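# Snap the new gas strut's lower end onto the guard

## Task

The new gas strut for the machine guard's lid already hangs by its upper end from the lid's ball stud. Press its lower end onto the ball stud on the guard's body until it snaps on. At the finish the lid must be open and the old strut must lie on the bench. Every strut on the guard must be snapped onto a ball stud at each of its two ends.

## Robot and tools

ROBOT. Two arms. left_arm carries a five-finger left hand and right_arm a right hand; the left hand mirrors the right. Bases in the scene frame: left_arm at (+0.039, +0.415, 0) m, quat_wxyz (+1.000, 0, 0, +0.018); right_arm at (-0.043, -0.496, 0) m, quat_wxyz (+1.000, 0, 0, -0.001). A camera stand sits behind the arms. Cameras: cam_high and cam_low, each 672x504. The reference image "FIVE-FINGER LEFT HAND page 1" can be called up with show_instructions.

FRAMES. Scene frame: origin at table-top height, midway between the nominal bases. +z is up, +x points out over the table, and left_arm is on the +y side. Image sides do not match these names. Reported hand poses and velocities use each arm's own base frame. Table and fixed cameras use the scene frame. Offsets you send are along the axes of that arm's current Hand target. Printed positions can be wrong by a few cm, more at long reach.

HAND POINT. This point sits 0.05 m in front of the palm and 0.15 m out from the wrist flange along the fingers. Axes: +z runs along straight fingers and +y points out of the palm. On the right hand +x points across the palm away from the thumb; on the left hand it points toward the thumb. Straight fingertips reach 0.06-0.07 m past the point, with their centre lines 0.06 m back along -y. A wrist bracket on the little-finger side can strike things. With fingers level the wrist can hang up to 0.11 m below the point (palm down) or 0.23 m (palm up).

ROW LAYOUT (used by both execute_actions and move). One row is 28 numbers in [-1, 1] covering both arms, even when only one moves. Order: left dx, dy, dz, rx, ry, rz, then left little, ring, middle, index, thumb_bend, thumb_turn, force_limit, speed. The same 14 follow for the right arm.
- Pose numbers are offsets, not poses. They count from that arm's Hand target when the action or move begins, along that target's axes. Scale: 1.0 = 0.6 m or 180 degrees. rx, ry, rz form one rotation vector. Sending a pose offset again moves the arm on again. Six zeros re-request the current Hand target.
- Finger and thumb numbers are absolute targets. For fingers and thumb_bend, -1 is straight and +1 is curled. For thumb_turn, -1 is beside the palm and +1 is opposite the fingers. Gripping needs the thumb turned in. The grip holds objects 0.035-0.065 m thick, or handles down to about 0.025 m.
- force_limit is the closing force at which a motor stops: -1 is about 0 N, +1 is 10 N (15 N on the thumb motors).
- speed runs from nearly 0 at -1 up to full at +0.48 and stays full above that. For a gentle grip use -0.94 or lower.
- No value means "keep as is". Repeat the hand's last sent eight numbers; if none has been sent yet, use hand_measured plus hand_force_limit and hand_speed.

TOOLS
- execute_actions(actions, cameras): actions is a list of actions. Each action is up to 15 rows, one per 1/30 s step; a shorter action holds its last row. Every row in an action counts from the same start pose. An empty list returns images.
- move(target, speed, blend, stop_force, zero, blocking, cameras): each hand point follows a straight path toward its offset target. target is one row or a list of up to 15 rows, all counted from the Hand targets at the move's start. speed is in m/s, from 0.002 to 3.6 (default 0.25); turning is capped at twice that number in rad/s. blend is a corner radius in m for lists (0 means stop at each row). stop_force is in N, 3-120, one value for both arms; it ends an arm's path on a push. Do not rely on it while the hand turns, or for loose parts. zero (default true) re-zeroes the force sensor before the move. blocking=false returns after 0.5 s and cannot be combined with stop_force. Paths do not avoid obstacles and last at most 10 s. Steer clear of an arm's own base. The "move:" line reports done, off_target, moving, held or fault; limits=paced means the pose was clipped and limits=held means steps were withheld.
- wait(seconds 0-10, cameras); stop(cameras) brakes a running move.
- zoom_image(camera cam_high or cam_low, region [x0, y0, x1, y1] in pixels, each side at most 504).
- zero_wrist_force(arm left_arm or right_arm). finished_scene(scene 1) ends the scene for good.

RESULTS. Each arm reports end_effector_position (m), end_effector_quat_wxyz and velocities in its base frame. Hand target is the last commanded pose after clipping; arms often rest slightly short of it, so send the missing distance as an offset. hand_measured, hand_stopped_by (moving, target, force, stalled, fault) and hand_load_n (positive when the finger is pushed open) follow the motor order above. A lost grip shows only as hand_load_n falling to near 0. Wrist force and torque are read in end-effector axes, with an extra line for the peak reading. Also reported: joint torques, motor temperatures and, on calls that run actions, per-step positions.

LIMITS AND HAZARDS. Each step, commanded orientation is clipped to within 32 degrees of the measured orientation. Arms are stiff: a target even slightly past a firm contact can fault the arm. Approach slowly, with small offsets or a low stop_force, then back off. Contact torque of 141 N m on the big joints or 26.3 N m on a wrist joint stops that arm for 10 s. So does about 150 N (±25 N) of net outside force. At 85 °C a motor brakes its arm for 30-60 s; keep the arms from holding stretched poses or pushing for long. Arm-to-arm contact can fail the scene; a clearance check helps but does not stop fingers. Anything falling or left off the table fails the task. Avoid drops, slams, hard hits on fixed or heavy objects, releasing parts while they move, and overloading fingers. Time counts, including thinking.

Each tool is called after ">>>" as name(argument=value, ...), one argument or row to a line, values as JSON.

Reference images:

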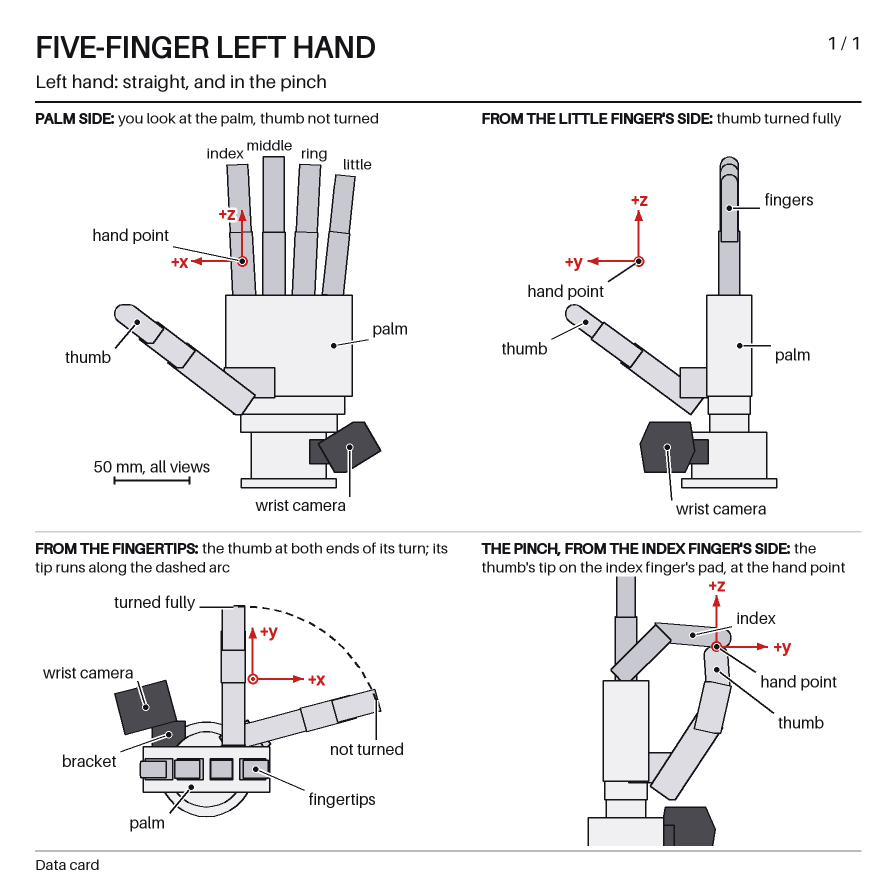

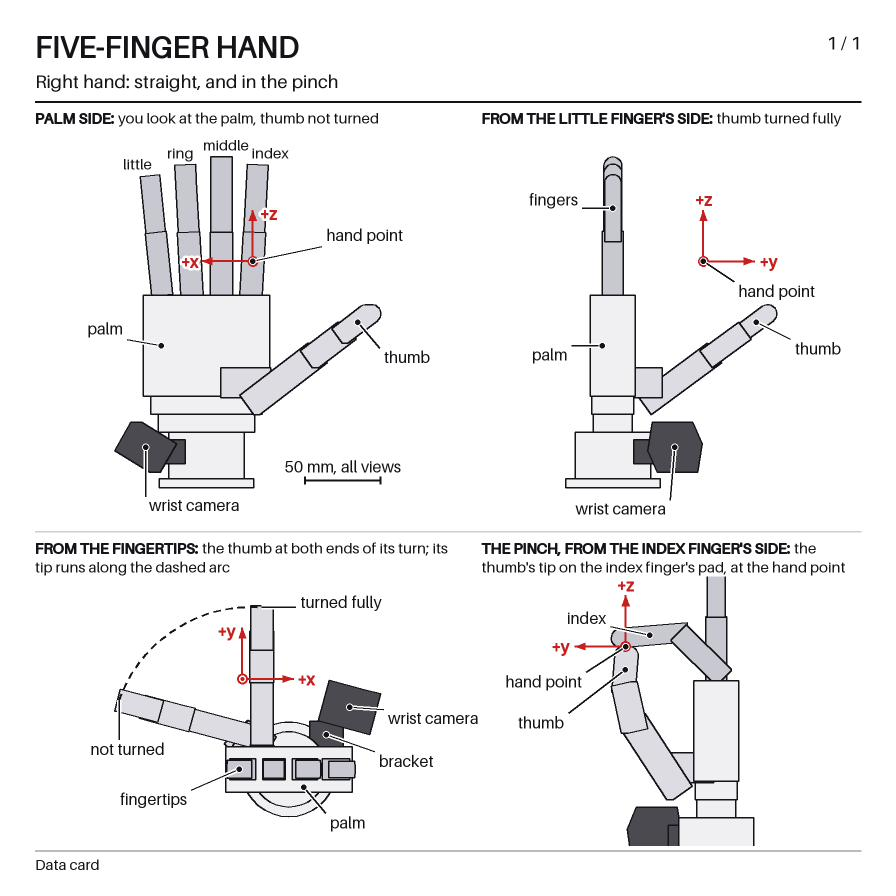

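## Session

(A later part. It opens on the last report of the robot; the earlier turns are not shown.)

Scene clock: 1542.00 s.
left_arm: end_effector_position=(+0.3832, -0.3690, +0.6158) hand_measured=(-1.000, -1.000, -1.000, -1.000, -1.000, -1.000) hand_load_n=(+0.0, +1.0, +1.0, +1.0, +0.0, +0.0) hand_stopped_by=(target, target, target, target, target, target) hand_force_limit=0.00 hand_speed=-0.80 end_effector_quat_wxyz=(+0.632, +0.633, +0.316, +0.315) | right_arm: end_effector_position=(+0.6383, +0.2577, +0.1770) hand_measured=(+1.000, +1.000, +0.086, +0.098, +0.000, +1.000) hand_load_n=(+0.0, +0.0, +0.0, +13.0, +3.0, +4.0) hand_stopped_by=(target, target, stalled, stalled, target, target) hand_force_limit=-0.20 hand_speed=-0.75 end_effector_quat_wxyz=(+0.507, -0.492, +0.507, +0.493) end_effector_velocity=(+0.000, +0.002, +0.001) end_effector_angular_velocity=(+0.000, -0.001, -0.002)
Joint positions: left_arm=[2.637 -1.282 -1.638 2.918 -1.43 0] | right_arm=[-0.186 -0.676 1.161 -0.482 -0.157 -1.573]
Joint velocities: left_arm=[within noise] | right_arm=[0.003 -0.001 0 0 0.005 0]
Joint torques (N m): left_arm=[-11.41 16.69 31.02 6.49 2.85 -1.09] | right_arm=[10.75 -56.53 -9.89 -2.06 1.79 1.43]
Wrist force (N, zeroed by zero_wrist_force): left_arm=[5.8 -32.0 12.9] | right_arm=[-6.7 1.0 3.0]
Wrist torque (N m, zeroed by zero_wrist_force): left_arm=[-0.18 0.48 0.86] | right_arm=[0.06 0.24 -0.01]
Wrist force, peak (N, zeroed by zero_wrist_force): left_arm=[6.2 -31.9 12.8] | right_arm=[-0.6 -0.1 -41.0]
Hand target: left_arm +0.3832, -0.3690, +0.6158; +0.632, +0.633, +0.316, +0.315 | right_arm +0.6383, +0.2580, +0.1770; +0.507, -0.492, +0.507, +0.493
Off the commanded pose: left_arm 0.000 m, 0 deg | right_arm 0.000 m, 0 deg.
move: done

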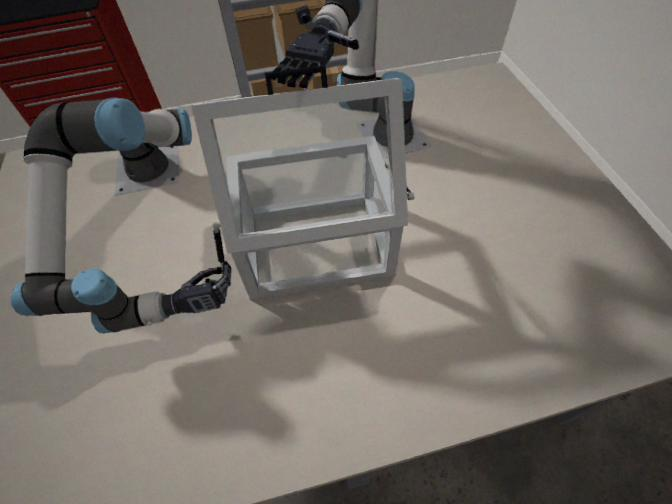

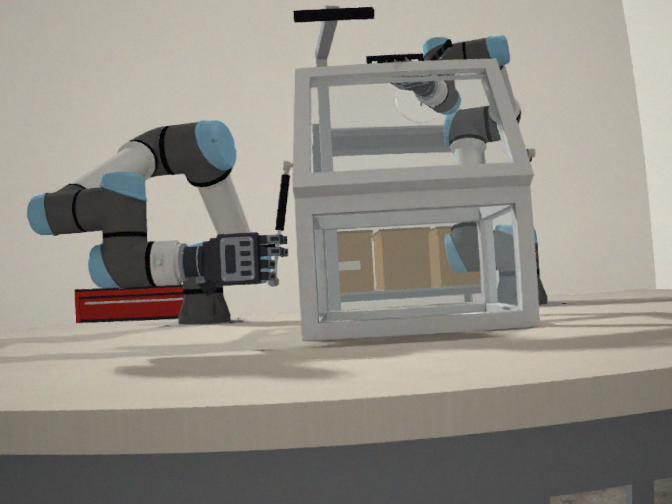

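>>> move(
  target=[0,0,0,0,0,0,-1,-1,-1,-1,-1,-1,0,-0.8,0,-0.0019,0.02,0,0,0,1,1,0.086,0.1,0,1,-0.2,-0.75],
  speed=0.03,
)

>>> move(
  target=[0,0,0,0,0,0,-1,-1,-1,-1,-1,-1,0,-0.8,0,0,0,0,0,0,1,1,0.086,0.1,-0.9,1,-0.2,-0.5],
  cameras=["cam_high","cam_low"],
)

>>> zoom_image(
  camera="cam_high",
  region=[190, 210, 270, 290],
)

>>> zoom_image(
  camera="cam_low",
  region=[240, 225, 310, 295],
)

Scene clock: 1559.50 s.
left_arm: end_effector_position=(+0.3832, -0.3690, +0.6158) hand_measured=(-1.000, -1.000, -1.000, -1.000, -1.000, -1.000) hand_load_n=(+0.0, +0.5, +1.0, +0.5, +0.0, +0.0) hand_stopped_by=(target, target, target, target, target, target) hand_force_limit=0.00 hand_speed=-0.80 end_effector_quat_wxyz=(+0.632, +0.633, +0.316, +0.315) | right_arm: end_effector_position=(+0.6398, +0.2702, +0.1770) hand_measured=(+1.000, +1.000, +0.086, +0.100, +0.000, +1.000) hand_load_n=(+0.0, +0.0, +0.0, +0.5, +0.0, -0.5) hand_stopped_by=(target, target, target, force, target, target) hand_force_limit=-0.20 hand_speed=-0.75 end_effector_quat_wxyz=(+0.507, -0.492, +0.507, +0.493)
Joint positions: left_arm=[2.637 -1.282 -1.638 2.918 -1.43 0] | right_arm=[-0.167 -0.672 1.153 -0.478 -0.138 -1.573]
Joint torques (N m): left_arm=[-10.46 17.11 30.27 6.49 2.97 -0.97] | right_arm=[-10.82 -43.43 -18.86 1.99 -1.56 -0.94]
Wrist force (N, zeroed by zero_wrist_force): left_arm=[6.9 -31.3 12.3] | right_arm=[-0.3 0.2 0.5]
Wrist torque (N m, zeroed by zero_wrist_force): left_arm=[-0.17 0.54 0.91] | right_arm=[0.00 0.06 -0.02]
Wrist force, peak (N, zeroed by zero_wrist_force): left_arm=[5.8 -32.1 12.8] | right_arm=[-7.0 1.0 2.8]
Hand target: left_arm +0.3832, -0.3690, +0.6158; +0.632, +0.633, +0.316, +0.315 | right_arm +0.6398, +0.2699, +0.1770; +0.507, -0.492, +0.507, +0.493
Off the commanded pose: left_arm 0.000 m, 0 deg | right_arm 0.000 m, 0 deg.
move: done

Scene clock: 1561.03 s.
left_arm: end_effector_position=(+0.3832, -0.3690, +0.6158) hand_measured=(-1.000, -1.000, -1.000, -1.000, -1.000, -1.000) hand_load_n=(+0.5, +1.0, +1.0, +1.0, +0.0, +0.0) hand_stopped_by=(target, target, target, target, target, target) hand_force_limit=0.00 hand_speed=-0.80 end_effector_quat_wxyz=(+0.632, +0.633, +0.316, +0.315) | right_arm: end_effector_position=(+0.6398, +0.2699, +0.1770) hand_measured=(+1.000, +1.000, +0.086, +0.100, -0.900, +1.000) hand_load_n=(+0.0, +0.0, +0.0, +0.0, +0.0, +0.0) hand_stopped_by=(target, target, target, force, target, target) hand_force_limit=-0.20 hand_speed=-0.50 end_effector_quat_wxyz=(+0.507, -0.492, +0.507, +0.493)
Joint positions: left_arm=[2.637 -1.282 -1.638 2.918 -1.43 0] | right_arm=[-0.167 -0.672 1.153 -0.478 -0.138 -1.573]
Joint torques (N m): left_arm=[-10.81 17.02 30.38 6.44 2.98 -0.98] | right_arm=[-10.96 -57.46 -11.82 1.32 -1.23 -0.53]
Wrist force (N, zeroed by zero_wrist_force): left_arm=[6.8 -31.3 12.2] | right_arm=[-0.5 0.3 0.4]
Wrist torque (N m, zeroed by zero_wrist_force): left_arm=[-0.17 0.55 0.90] | right_arm=[0.02 0.02 -0.02]
Wrist force, peak (N, zeroed by zero_wrist_force): left_arm=[6.8 -31.6 12.4] | right_arm=[-0.8 0.2 0.5]
Hand target: left_arm +0.3832, -0.3690, +0.6158; +0.632, +0.633, +0.316, +0.315 | right_arm +0.6398, +0.2699, +0.1770; +0.507, -0.492, +0.507, +0.493
Off the commanded pose: left_arm 0.000 m, 0 deg | right_arm 0.000 m, 0 deg.
move: done

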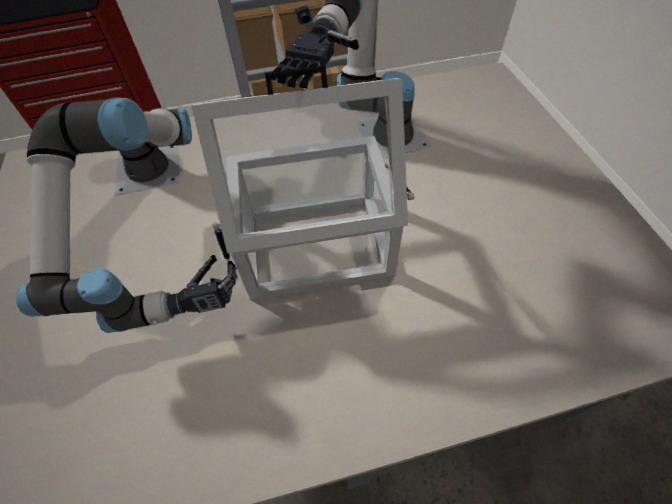

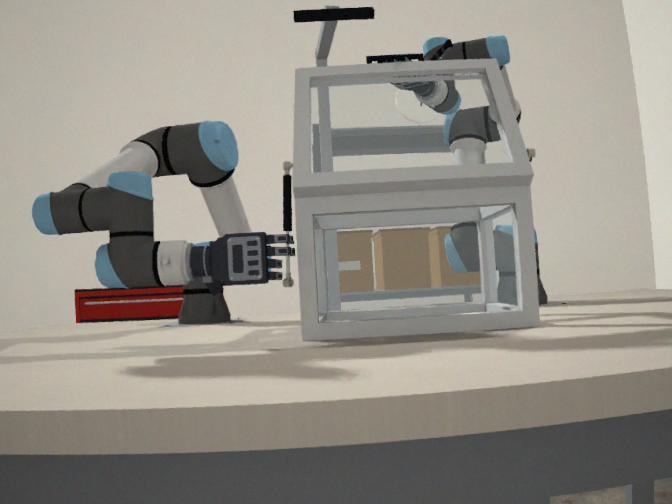

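Scaled by 6.300.

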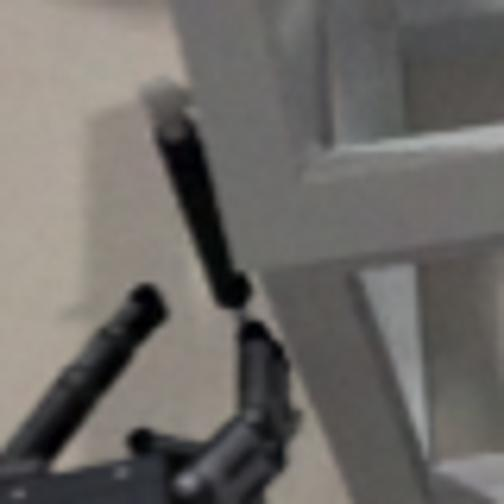

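Scaled by 7.200.

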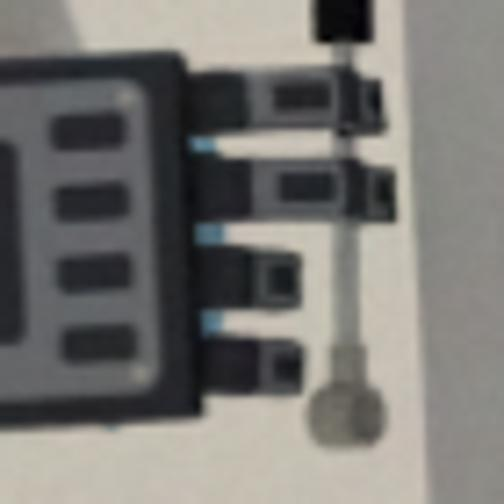

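>>> zoom_image(
  camera="cam_low",
  region=[270, 265, 300, 295],
)

Scaled by 16.800.

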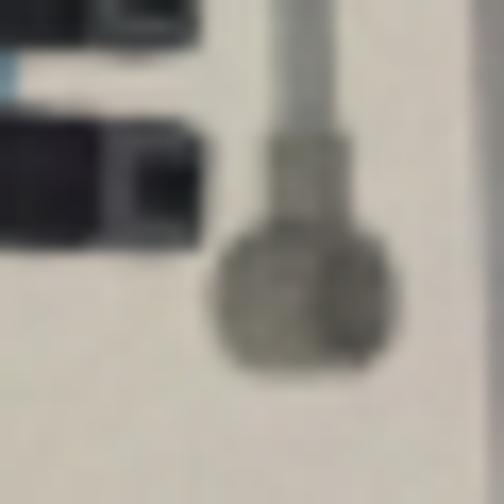

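>>> zoom_image(
  camera="cam_low",
  region=[280, 205, 310, 235],
)

Scaled by 16.800.

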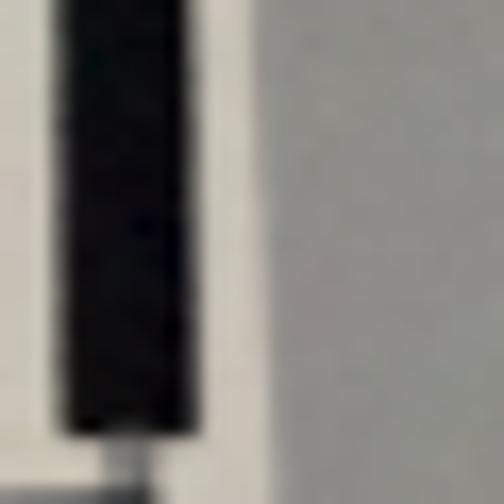

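>>> zoom_image(
  camera="cam_high",
  region=[370, 145, 420, 205],
)

Scaled by 8.400.

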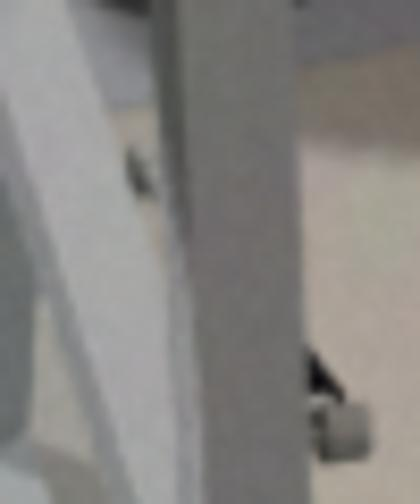

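>>> move(
  target=[
    [0,0,0,0,0,0,-1,-1,-1,-1,-1,-1,0,-0.8,0,-0.1,-0.01,0,0,0,1,1,0.086,0.1,-0.9,1,-0.2,-0.5],
    [0,0,0,0,0,0,-1,-1,-1,-1,-1,-1,0,-0.8,0,-0.1,-0.2,0,0,0,1,1,0.086,0.1,-0.9,1,-0.2,-0.5],
  ],
  speed=0.06,
  cameras=["cam_high","cam_low"],
)

>>> zoom_image(
  camera="cam_high",
  region=[190, 210, 270, 290],
)

>>> zoom_image(
  camera="cam_low",
  region=[265, 150, 315, 300],
)

>>> zoom_image(
  camera="cam_low",
  region=[275, 265, 305, 295],
)

Scene clock: 1678.03 s.
left_arm: end_effector_position=(+0.3832, -0.3690, +0.6158) hand_measured=(-1.000, -1.000, -1.000, -1.000, -1.000, -1.000) hand_load_n=(+0.0, +1.0, +1.0, +1.0, +0.0, +0.0) hand_stopped_by=(target, target, target, target, target, target) hand_force_limit=0.00 hand_speed=-0.80 end_effector_quat_wxyz=(+0.632, +0.633, +0.316, +0.315) | right_arm: end_effector_position=(+0.6963, +0.1480, +0.1770) hand_measured=(+1.000, +1.000, +0.086, +0.100, -0.900, +1.000) hand_load_n=(+0.0, +0.0, +0.0, +0.0, +0.0, +0.0) hand_stopped_by=(target, target, target, force, target, target) hand_force_limit=-0.20 hand_speed=-0.50 end_effector_quat_wxyz=(+0.507, -0.492, +0.507, +0.493) end_effector_velocity=(+0.001, +0.004, +0.000) end_effector_angular_velocity=(+0.000, -0.001, -0.001)
Joint positions: left_arm=[2.637 -1.282 -1.638 2.918 -1.43 0] | right_arm=[-0.315 -0.505 0.822 -0.316 -0.286 -1.572]
Joint velocities: left_arm=[within noise] | right_arm=[0.005 -0.001 0.001 0 0.006 -0.001]
Joint torques (N m): left_arm=[-9.92 16.58 31.21 6.49 3.02 -1.06] | right_arm=[12.28 -55.29 -14.26 1.35 2.53 -1.34]
Wrist force (N, zeroed by zero_wrist_force): left_arm=[6.9 -31.4 12.2] | right_arm=[-0.3 0.5 0.4]
Wrist torque (N m, zeroed by zero_wrist_force): left_arm=[-0.17 0.53 0.91] | right_arm=[0.03 0.00 0.06]
Wrist force, peak (N, zeroed by zero_wrist_force): left_arm=[6.9 -31.7 12.4] | right_arm=[-0.7 0.4 1.5]
Hand target: left_arm +0.3832, -0.3690, +0.6158; +0.632, +0.633, +0.316, +0.315 | right_arm +0.6963, +0.1483, +0.1770; +0.507, -0.492, +0.507, +0.493
Off the commanded pose: left_arm 0.000 m, 0 deg | right_arm 0.000 m, 0 deg.
move: done

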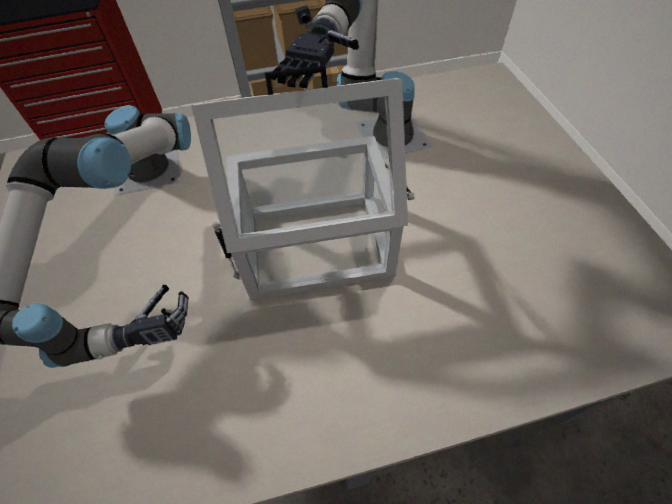

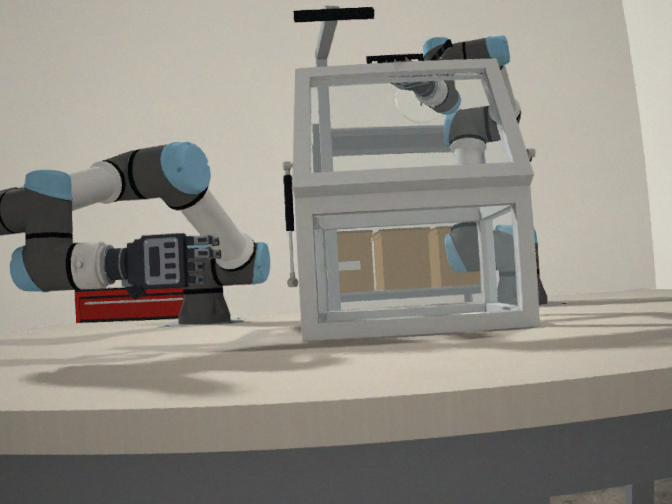

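Scaled by 6.300.

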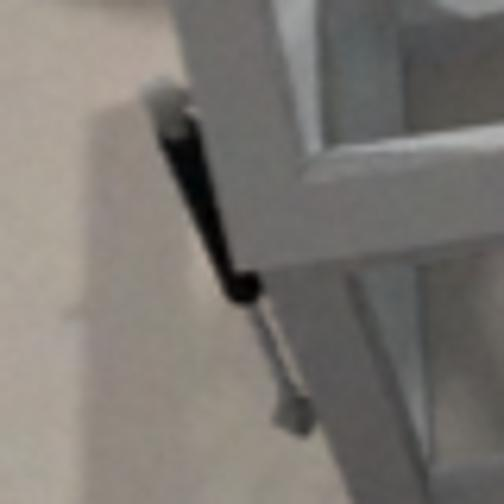

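Scaled by 3.360.

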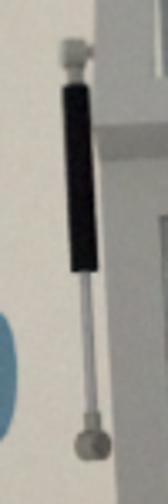

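Scaled by 16.800.

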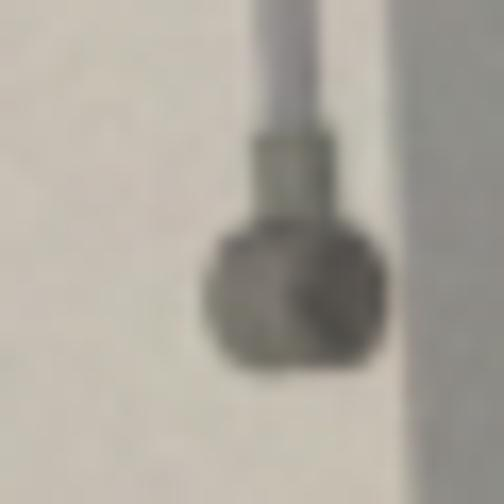

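>>> move(
  target=[0,0,0,0,0,0,-1,-1,-1,-1,-1,-1,0,-0.8,0.0083,0.1495,0.1092,0.4722,0,0,1,1,-0.3,-0.3,0,1,0,0],
  speed=0.2,
  cameras=["cam_high","cam_low"],
)

>>> zoom_image(
  camera="cam_high",
  region=[190, 210, 270, 290],
)

>>> zoom_image(
  camera="cam_low",
  region=[240, 215, 310, 285],
)

Scene clock: 1714.30 s.
left_arm: end_effector_position=(+0.3832, -0.3690, +0.6158) hand_measured=(-1.000, -1.000, -1.000, -1.000, -1.000, -1.000) hand_load_n=(+0.0, +0.5, +0.5, +0.5, +0.0, +0.0) hand_stopped_by=(target, target, target, target, target, target) hand_force_limit=0.00 hand_speed=-0.80 end_effector_quat_wxyz=(+0.632, +0.633, +0.316, +0.315) | right_arm: end_effector_position=(+0.6085, +0.2164, +0.1721) hand_measured=(+1.000, +1.000, -0.300, -0.300, +0.000, +1.000) hand_load_n=(+0.0, +0.0, +0.0, +0.0, +0.0, +0.0) hand_stopped_by=(target, target, target, target, target, target) hand_force_limit=0.00 hand_speed=0.00 end_effector_quat_wxyz=(+0.707, -0.021, +0.707, +0.021) end_effector_velocity=(+0.000, -0.001, +0.000) end_effector_angular_velocity=(+0.000, +0.001, -0.005)
Joint positions: left_arm=[2.637 -1.282 -1.638 2.918 -1.43 0] | right_arm=[0.023 -1.231 2.195 -0.964 1.535 -1.57]
Joint velocities: left_arm=[within noise] | right_arm=[0 0 0 0.001 0.005 0]
Joint torques (N m): left_arm=[-8.43 16.35 31.23 6.68 3.01 -1.06] | right_arm=[-2.36 -15.73 -20.23 0.06 1.62 1.54]
Wrist force (N, zeroed by zero_wrist_force): left_arm=[6.9 -31.6 12.3] | right_arm=[-0.7 0.2 0.2]
Wrist torque (N m, zeroed by zero_wrist_force): left_arm=[-0.18 0.53 0.91] | right_arm=[0.03 0.08 -0.05]
Wrist force, peak (N, zeroed by zero_wrist_force): left_arm=[7.1 -31.7 12.3] | right_arm=[-0.7 1.0 -0.3]
Hand target: left_arm +0.3832, -0.3690, +0.6158; +0.632, +0.633, +0.316, +0.315 | right_arm +0.6085, +0.2164, +0.1721; +0.707, -0.020, +0.707, +0.021
Off the commanded pose: left_arm 0.000 m, 0 deg | right_arm 0.000 m, 0 deg.
move: done

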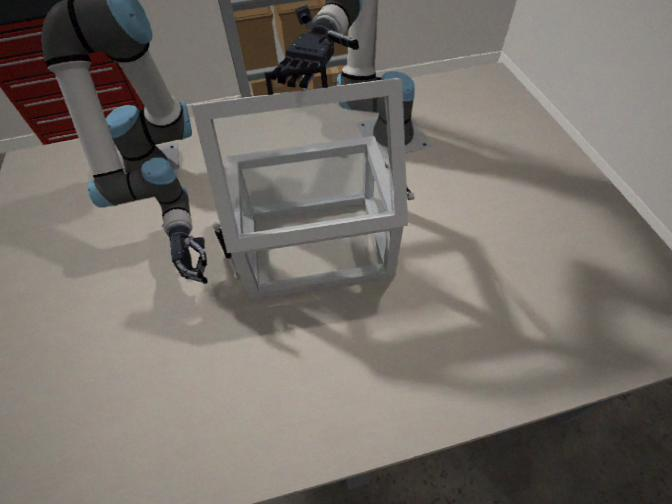

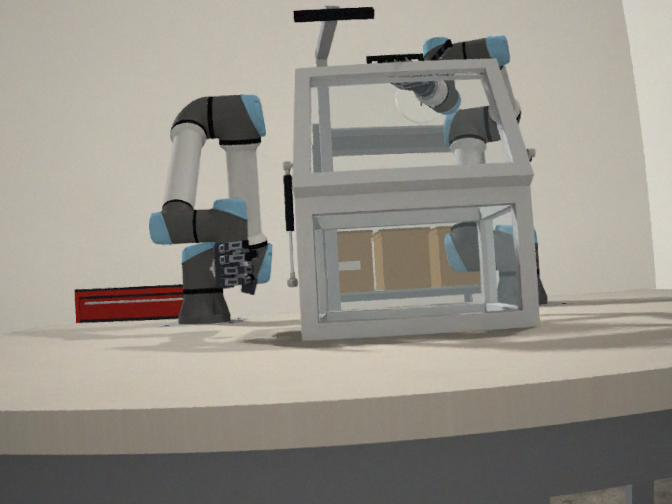

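Scaled by 6.300.

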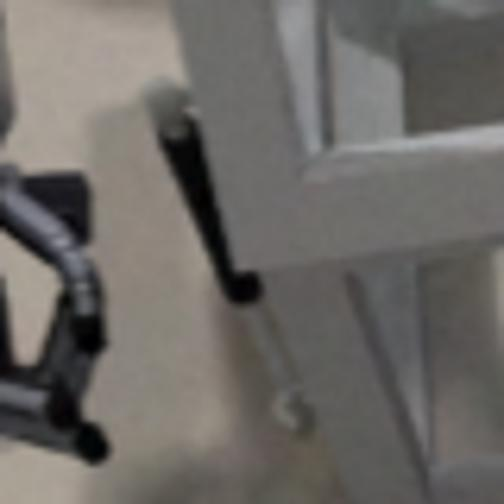

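Scaled by 7.200.

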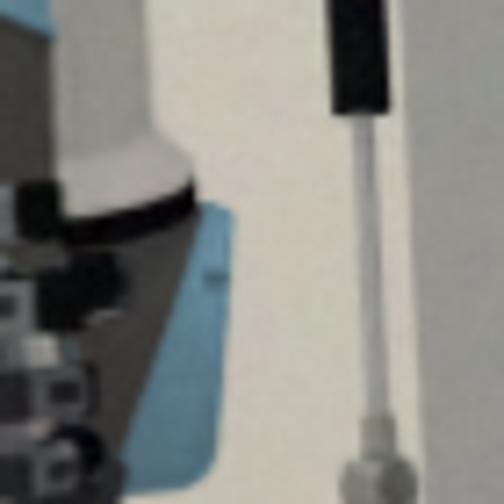

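>>> move(
  target=[0,0,0,0,0,0,-1,-1,-1,-1,-1,-1,0,-0.8,0,0.0869,0.0165,0,0,0,1,1,-0.3,-0.3,0,1,0,0],
  speed=0.1,
  cameras=["cam_high","cam_low"],
)

>>> zoom_image(
  camera="cam_high",
  region=[200, 220, 260, 280],
)

>>> zoom_image(
  camera="cam_low",
  region=[250, 225, 310, 285],
)

Scene clock: 1722.90 s.
left_arm: end_effector_position=(+0.3832, -0.3690, +0.6158) hand_measured=(-1.000, -1.000, -1.000, -1.000, -1.000, -1.000) hand_load_n=(+0.0, +1.0, +1.0, +0.5, +0.0, +0.0) hand_stopped_by=(target, target, target, target, target, target) hand_force_limit=0.00 hand_speed=-0.80 end_effector_quat_wxyz=(+0.632, +0.633, +0.316, +0.315) | right_arm: end_effector_position=(+0.6154, +0.2690, +0.1720) hand_measured=(+1.000, +1.000, -0.300, -0.300, +0.000, +1.000) hand_load_n=(+0.0, +0.5, +0.0, +0.0, +0.0, +0.0) hand_stopped_by=(target, target, target, target, target, target) hand_force_limit=0.00 hand_speed=0.00 end_effector_quat_wxyz=(+0.707, -0.021, +0.707, +0.021)
Joint positions: left_arm=[2.637 -1.282 -1.638 2.918 -1.43 0] | right_arm=[0.159 -1.182 2.113 -0.931 1.672 -1.57]
Joint torques (N m): left_arm=[-8.26 16.98 31.24 6.68 3.02 -1.02] | right_arm=[-6.71 -39.46 -8.35 -3.41 -0.77 1.84]
Wrist force (N, zeroed by zero_wrist_force): left_arm=[6.9 -31.1 12.3] | right_arm=[-0.7 0.3 0.1]
Wrist torque (N m, zeroed by zero_wrist_force): left_arm=[-0.16 0.53 0.91] | right_arm=[0.05 0.09 -0.05]
Wrist force, peak (N, zeroed by zero_wrist_force): left_arm=[7.1 -31.6 12.3] | right_arm=[-0.5 1.6 0.2]
Hand target: left_arm +0.3832, -0.3690, +0.6158; +0.632, +0.633, +0.316, +0.315 | right_arm +0.6154, +0.2690, +0.1721; +0.707, -0.020, +0.707, +0.021
Off the commanded pose: left_arm 0.000 m, 0 deg | right_arm 0.000 m, 0 deg.
move: done

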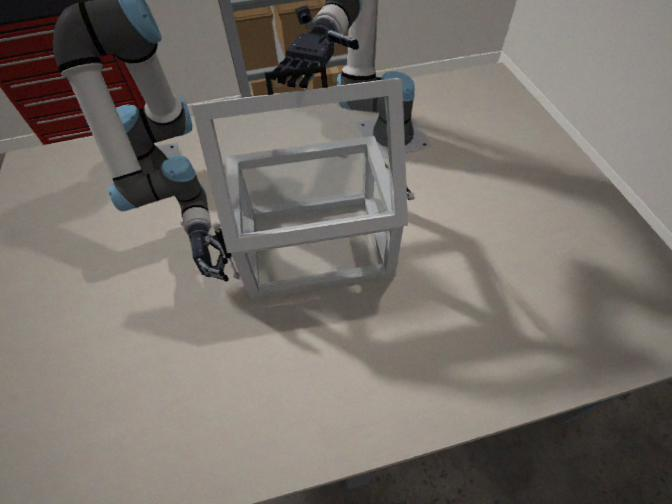

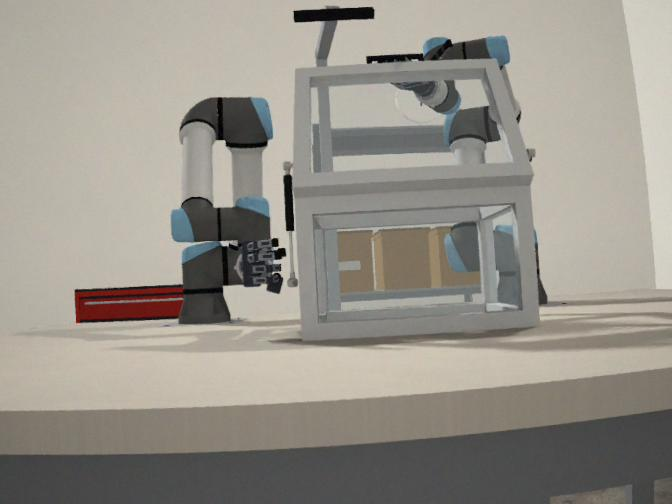

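Scaled by 8.400.

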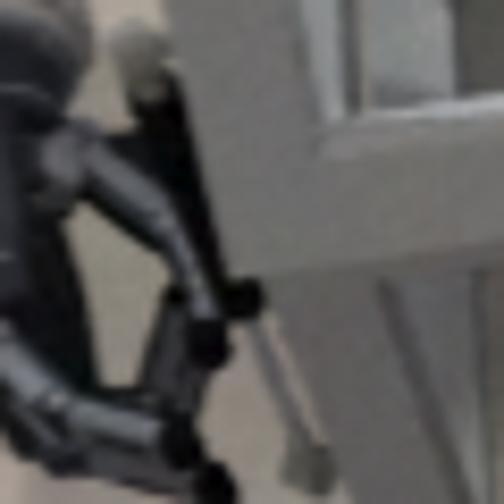

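Scaled by 8.400.

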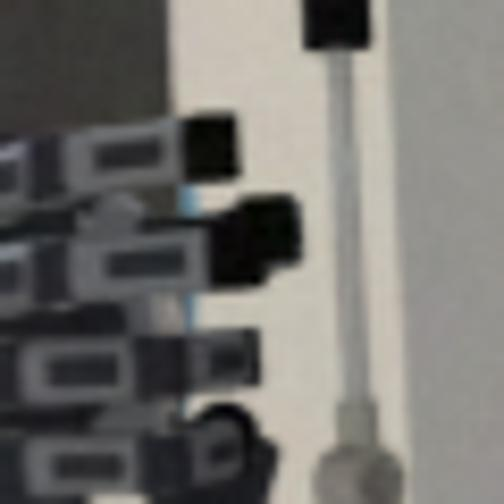

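>>> move(
  target=[0,0,0,0,0,0,-1,-1,-1,-1,-1,-1,0,-0.8,0,0.0275,0.0036,0,0,0,1,1,-0.3,-0.3,0,1,0,0],
  speed=0.03,
  stop_force=5,
)

>>> move(
  target=[0,0,0,0,0,0,-1,-1,-1,-1,-1,-1,0,-0.8,0,0,0,0,0,0,1,1,0.6,0.6,0,1,0.2,-0.8],
  cameras=["cam_high","cam_low"],
)

>>> zoom_image(
  camera="cam_high",
  region=[200, 220, 260, 280],
)

>>> zoom_image(
  camera="cam_low",
  region=[250, 225, 310, 285],
)

Scene clock: 1734.07 s.
left_arm: end_effector_position=(+0.3832, -0.3690, +0.6158) hand_measured=(-1.000, -1.000, -1.000, -1.000, -1.000, -1.000) hand_load_n=(+0.0, +0.5, +1.0, +1.0, +0.0, +0.0) hand_stopped_by=(target, target, target, target, target, target) hand_force_limit=0.00 hand_speed=-0.80 end_effector_quat_wxyz=(+0.632, +0.633, +0.316, +0.315) | right_arm: end_effector_position=(+0.6166, +0.2856, +0.1721) hand_measured=(+1.000, +1.000, -0.300, -0.300, +0.000, +1.000) hand_load_n=(+0.0, +0.0, +0.0, +0.0, +0.0, +0.0) hand_stopped_by=(target, target, target, target, target, target) hand_force_limit=0.00 hand_speed=0.00 end_effector_quat_wxyz=(+0.707, -0.020, +0.707, +0.021)
Joint positions: left_arm=[2.637 -1.282 -1.638 2.918 -1.43 0] | right_arm=[0.2 -1.166 2.087 -0.92 1.712 -1.57]
Joint torques (N m): left_arm=[-7.98 16.58 31.38 6.77 3.1 -1.04] | right_arm=[-12.44 -41.18 -5.97 -3.05 -1.88 1.88]
Wrist force (N, zeroed by zero_wrist_force): left_arm=[7.0 -31.0 12.2] | right_arm=[-0.6 0.2 0.1]
Wrist torque (N m, zeroed by zero_wrist_force): left_arm=[-0.15 0.52 0.91] | right_arm=[0.03 0.09 -0.05]
Wrist force, peak (N, zeroed by zero_wrist_force): left_arm=[7.0 -31.5 12.5] | right_arm=[-0.8 0.5 0.3]
Hand target: left_arm +0.3832, -0.3690, +0.6158; +0.632, +0.633, +0.316, +0.315 | right_arm +0.6166, +0.2856, +0.1721; +0.707, -0.020, +0.707, +0.021
Off the commanded pose: left_arm 0.000 m, 0 deg | right_arm 0.000 m, 0 deg.
move: done

Scene clock: 1735.10 s.
left_arm: end_effector_position=(+0.3832, -0.3690, +0.6158) hand_measured=(-1.000, -1.000, -1.000, -1.000, -1.000, -1.000) hand_load_n=(+0.0, +1.0, +0.5, +0.5, +0.0, +0.0) hand_stopped_by=(target, target, target, target, target, target) hand_force_limit=0.00 hand_speed=-0.80 end_effector_quat_wxyz=(+0.632, +0.633, +0.316, +0.315) | right_arm: end_effector_position=(+0.6166, +0.2855, +0.1721) hand_measured=(+1.000, +1.000, -0.008, +0.122, +0.000, +1.000) hand_load_n=(+0.0, +0.0, +6.5, +6.0, +0.5, +0.0) hand_stopped_by=(target, target, force, force, target, target) hand_force_limit=0.20 hand_speed=-0.80 end_effector_quat_wxyz=(+0.707, -0.020, +0.707, +0.021)
Joint positions: left_arm=[2.637 -1.282 -1.638 2.918 -1.43 0] | right_arm=[0.2 -1.166 2.087 -0.92 1.712 -1.57]
Joint torques (N m): left_arm=[-7.93 17.13 31.26 6.77 3.16 -0.95] | right_arm=[3.68 -41.04 -4.51 -2.83 -0.84 1.66]
Wrist force (N, zeroed by zero_wrist_force): left_arm=[6.8 -31.3 12.1] | right_arm=[-1.2 -8.3 2.5]
Wrist torque (N m, zeroed by zero_wrist_force): left_arm=[-0.15 0.52 0.91] | right_arm=[-0.01 0.17 -0.26]
Wrist force, peak (N, zeroed by zero_wrist_force): left_arm=[6.8 -31.6 12.1] | right_arm=[-0.5 -9.1 2.6]
Hand target: left_arm +0.3832, -0.3690, +0.6158; +0.632, +0.633, +0.316, +0.315 | right_arm +0.6166, +0.2856, +0.1721; +0.707, -0.020, +0.707, +0.021
Off the commanded pose: left_arm 0.000 m, 0 deg | right_arm 0.000 m, 0 deg.
move: done

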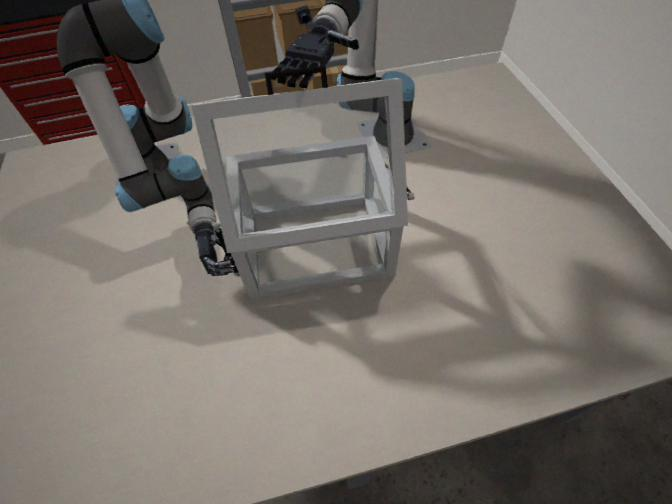

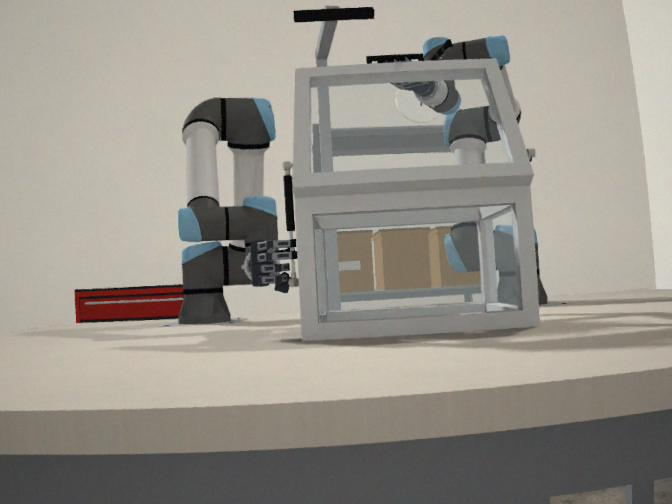

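Scaled by 8.400.

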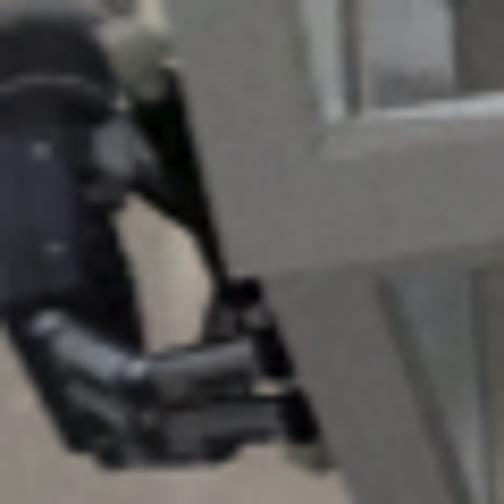

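Scaled by 8.400.

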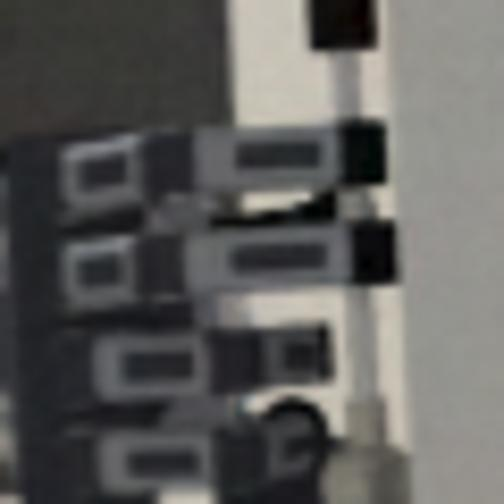

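>>> move(
  target=[
    [0,0,0,0,0,0,-1,-1,-1,-1,-1,-1,0,-0.8,-0.0023,-0.0328,-0.0058,0,0,0,1,1,0.6,0.6,0,1,0.2,-0.8],
    [0,0,0,0,0,0,-1,-1,-1,-1,-1,-1,0,-0.8,-0.0085,-0.0242,-0.0548,-0.0345,0.0653,0.0152,1,1,0.6,0.6,0,1,0.2,-0.8],
    [0,0,0,0,0,0,-1,-1,-1,-1,-1,-1,0,-0.8,-0.025,-0.016,-0.1012,-0.0676,0.1283,0.0373,1,1,0.6,0.6,0,1,0.2,-0.8],
  ],
  speed=[0.04,0.1,0.1],
  blend=[0,0.01,0],
  cameras=["cam_high","cam_low"],
)

>>> zoom_image(
  camera="cam_high",
  region=[190, 200, 270, 280],
)

>>> zoom_image(
  camera="cam_low",
  region=[230, 200, 310, 280],
)

Scene clock: 1819.60 s.
left_arm: end_effector_position=(+0.3832, -0.3690, +0.6158) hand_measured=(-1.000, -1.000, -1.000, -1.000, -1.000, -1.000) hand_load_n=(+0.0, +1.0, +1.0, +1.0, +0.0, +0.0) hand_stopped_by=(target, target, target, target, target, target) hand_force_limit=0.00 hand_speed=-0.80 end_effector_quat_wxyz=(+0.632, +0.633, +0.316, +0.315) | right_arm: end_effector_position=(+0.5566, +0.2724, +0.1872) hand_measured=(+1.000, +1.000, -0.008, +0.122, +0.000, +1.000) hand_load_n=(+0.0, +0.0, +0.0, +16.0, +4.0, +4.5) hand_stopped_by=(target, target, force, force, target, target) hand_force_limit=0.20 hand_speed=-0.80 end_effector_quat_wxyz=(+0.543, -0.057, +0.828, +0.131)
Joint positions: left_arm=[2.637 -1.282 -1.638 2.918 -1.43 0] | right_arm=[0.038 -1.393 2.068 -0.276 1.322 -1.506]
Joint torques (N m): left_arm=[-6.98 17.01 31.83 6.79 3.03 -1.11] | right_arm=[13.77 -10.11 -3.61 0.31 1.16 -1.97]
Wrist force (N, zeroed by zero_wrist_force): left_arm=[6.5 -31.3 11.4] | right_arm=[-7.3 1.2 2.2]
Wrist torque (N m, zeroed by zero_wrist_force): left_arm=[-0.09 0.49 0.89] | right_arm=[0.09 0.35 -0.07]
Wrist force, peak (N, zeroed by zero_wrist_force): left_arm=[5.5 -32.3 11.6] | right_arm=[-14.2 2.0 2.9]
Hand target: left_arm +0.3832, -0.3690, +0.6158; +0.632, +0.633, +0.316, +0.315 | right_arm +0.5565, +0.2724, +0.1871; +0.543, -0.057, +0.828, +0.132
Off the commanded pose: left_arm 0.000 m, 0 deg | right_arm 0.000 m, 0 deg.
move: done

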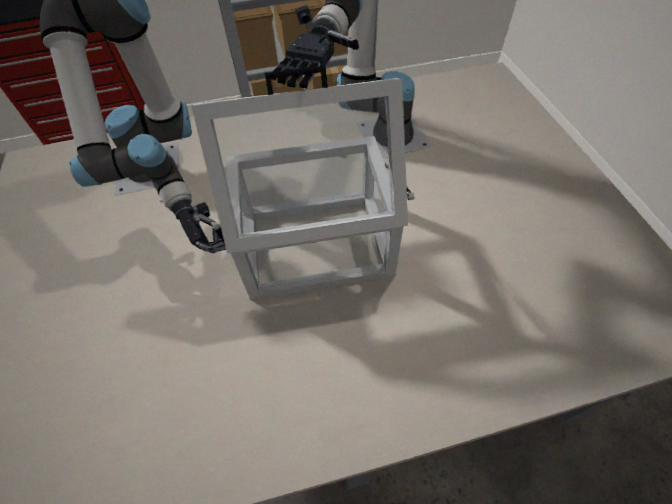

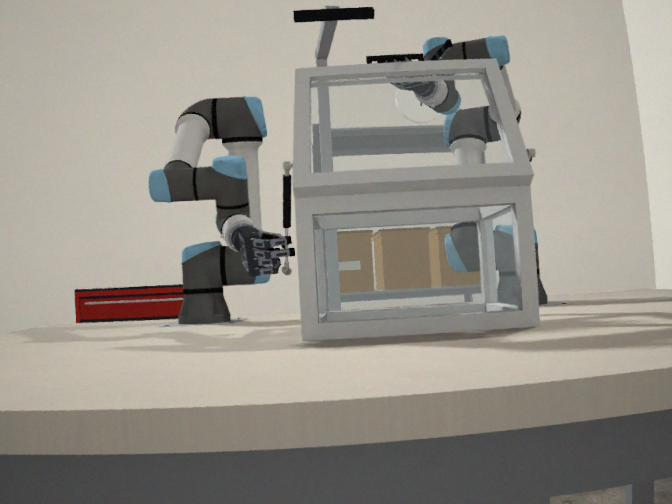

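Scaled by 6.300.

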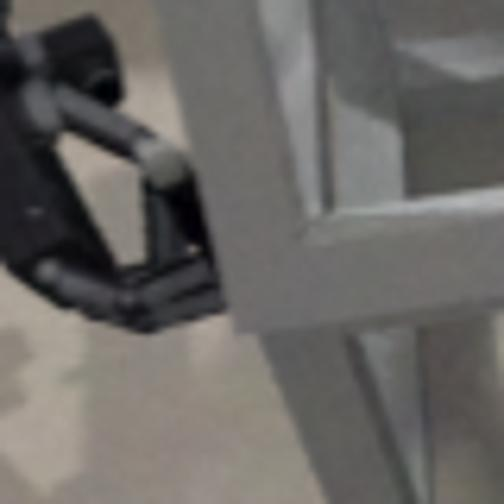

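Scaled by 6.300.

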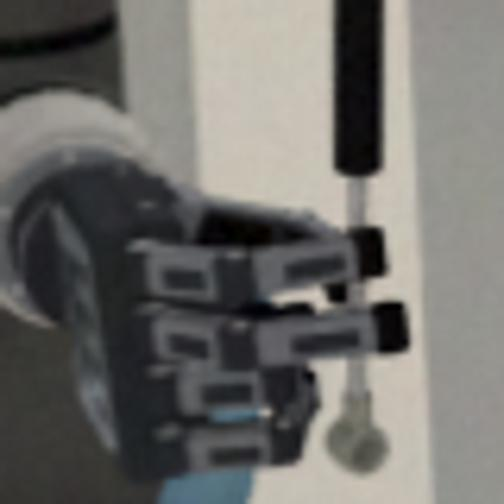

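>>> move(
  target=[
    [0,0,0,0,0,0,-1,-1,-1,-1,-1,-1,0,-0.8,-0.0113,0.0185,-0.045,-0.0341,0.0602,0.0288,1,1,0.6,0.6,0,1,0.2,-0.8],
    [0,0,0,0,0,0,-1,-1,-1,-1,-1,-1,0,-0.8,-0.0268,0.0363,-0.0877,-0.0676,0.1173,0.0638,1,1,0.6,0.6,0,1,0.2,-0.8],
  ],
  speed=0.1,
  blend=[0.01,0],
  cameras=["cam_high","cam_low"],
)

>>> zoom_image(
  camera="cam_high",
  region=[180, 180, 260, 260],
)

>>> zoom_image(
  camera="cam_low",
  region=[230, 180, 310, 260],
)

Scene clock: 1855.00 s.
left_arm: end_effector_position=(+0.3832, -0.3690, +0.6158) hand_measured=(-1.000, -1.000, -1.000, -1.000, -1.000, -1.000) hand_load_n=(+0.0, +1.0, +0.5, +1.0, +0.0, +0.0) hand_stopped_by=(target, target, target, target, target, target) hand_force_limit=0.00 hand_speed=-0.80 end_effector_quat_wxyz=(+0.632, +0.633, +0.316, +0.315) | right_arm: end_effector_position=(+0.5115, +0.2777, +0.2249) hand_measured=(+1.000, +1.000, -0.008, +0.122, +0.000, +1.000) hand_load_n=(+0.0, +0.0, +0.0, +18.5, +4.0, +3.0) hand_stopped_by=(target, target, force, force, target, target) hand_force_limit=0.20 hand_speed=-0.80 end_effector_quat_wxyz=(+0.358, -0.055, +0.896, +0.258)
Joint positions: left_arm=[2.637 -1.282 -1.638 2.918 -1.43 0] | right_arm=[-0.087 -1.41 1.894 0.339 0.985 -1.544]
Joint torques (N m): left_arm=[-6.73 16.8 32.02 6.93 3.07 -1.03] | right_arm=[13.64 -29.81 -4.72 1.17 0.82 1.4]
Wrist force (N, zeroed by zero_wrist_force): left_arm=[6.2 -31.6 10.8] | right_arm=[-8.6 2.1 2.4]
Wrist torque (N m, zeroed by zero_wrist_force): left_arm=[-0.08 0.46 0.88] | right_arm=[0.27 0.30 0.03]
Wrist force, peak (N, zeroed by zero_wrist_force): left_arm=[6.3 -32.1 11.3] | right_arm=[12.7 -0.8 1.2]
Hand target: left_arm +0.3832, -0.3690, +0.6158; +0.632, +0.633, +0.316, +0.315 | right_arm +0.5114, +0.2778, +0.2250; +0.358, -0.055, +0.896, +0.258
Off the commanded pose: left_arm 0.000 m, 0 deg | right_arm 0.000 m, 0 deg.
move: done

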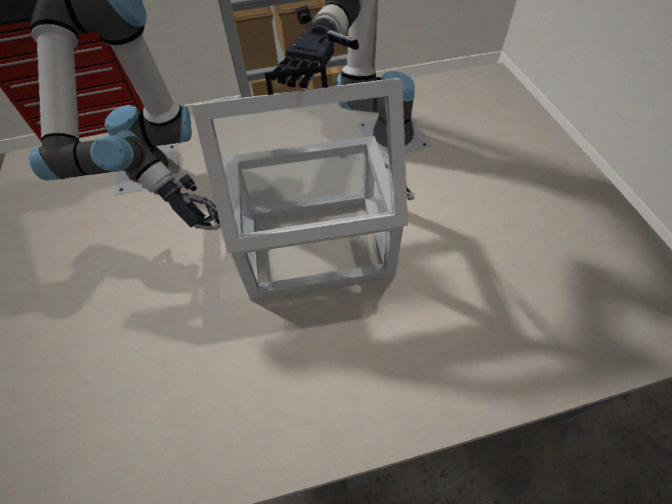

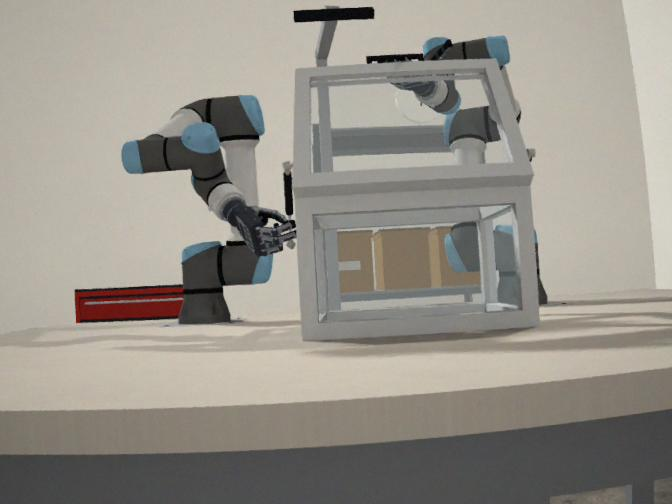

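Scaled by 6.300.

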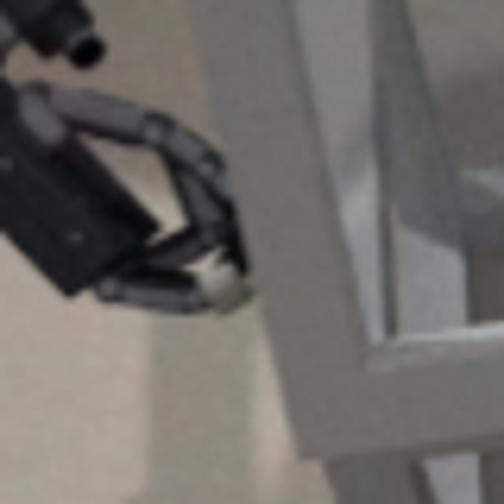

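Scaled by 6.300.

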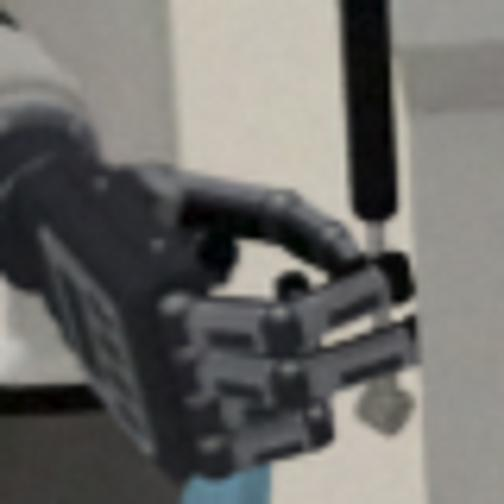

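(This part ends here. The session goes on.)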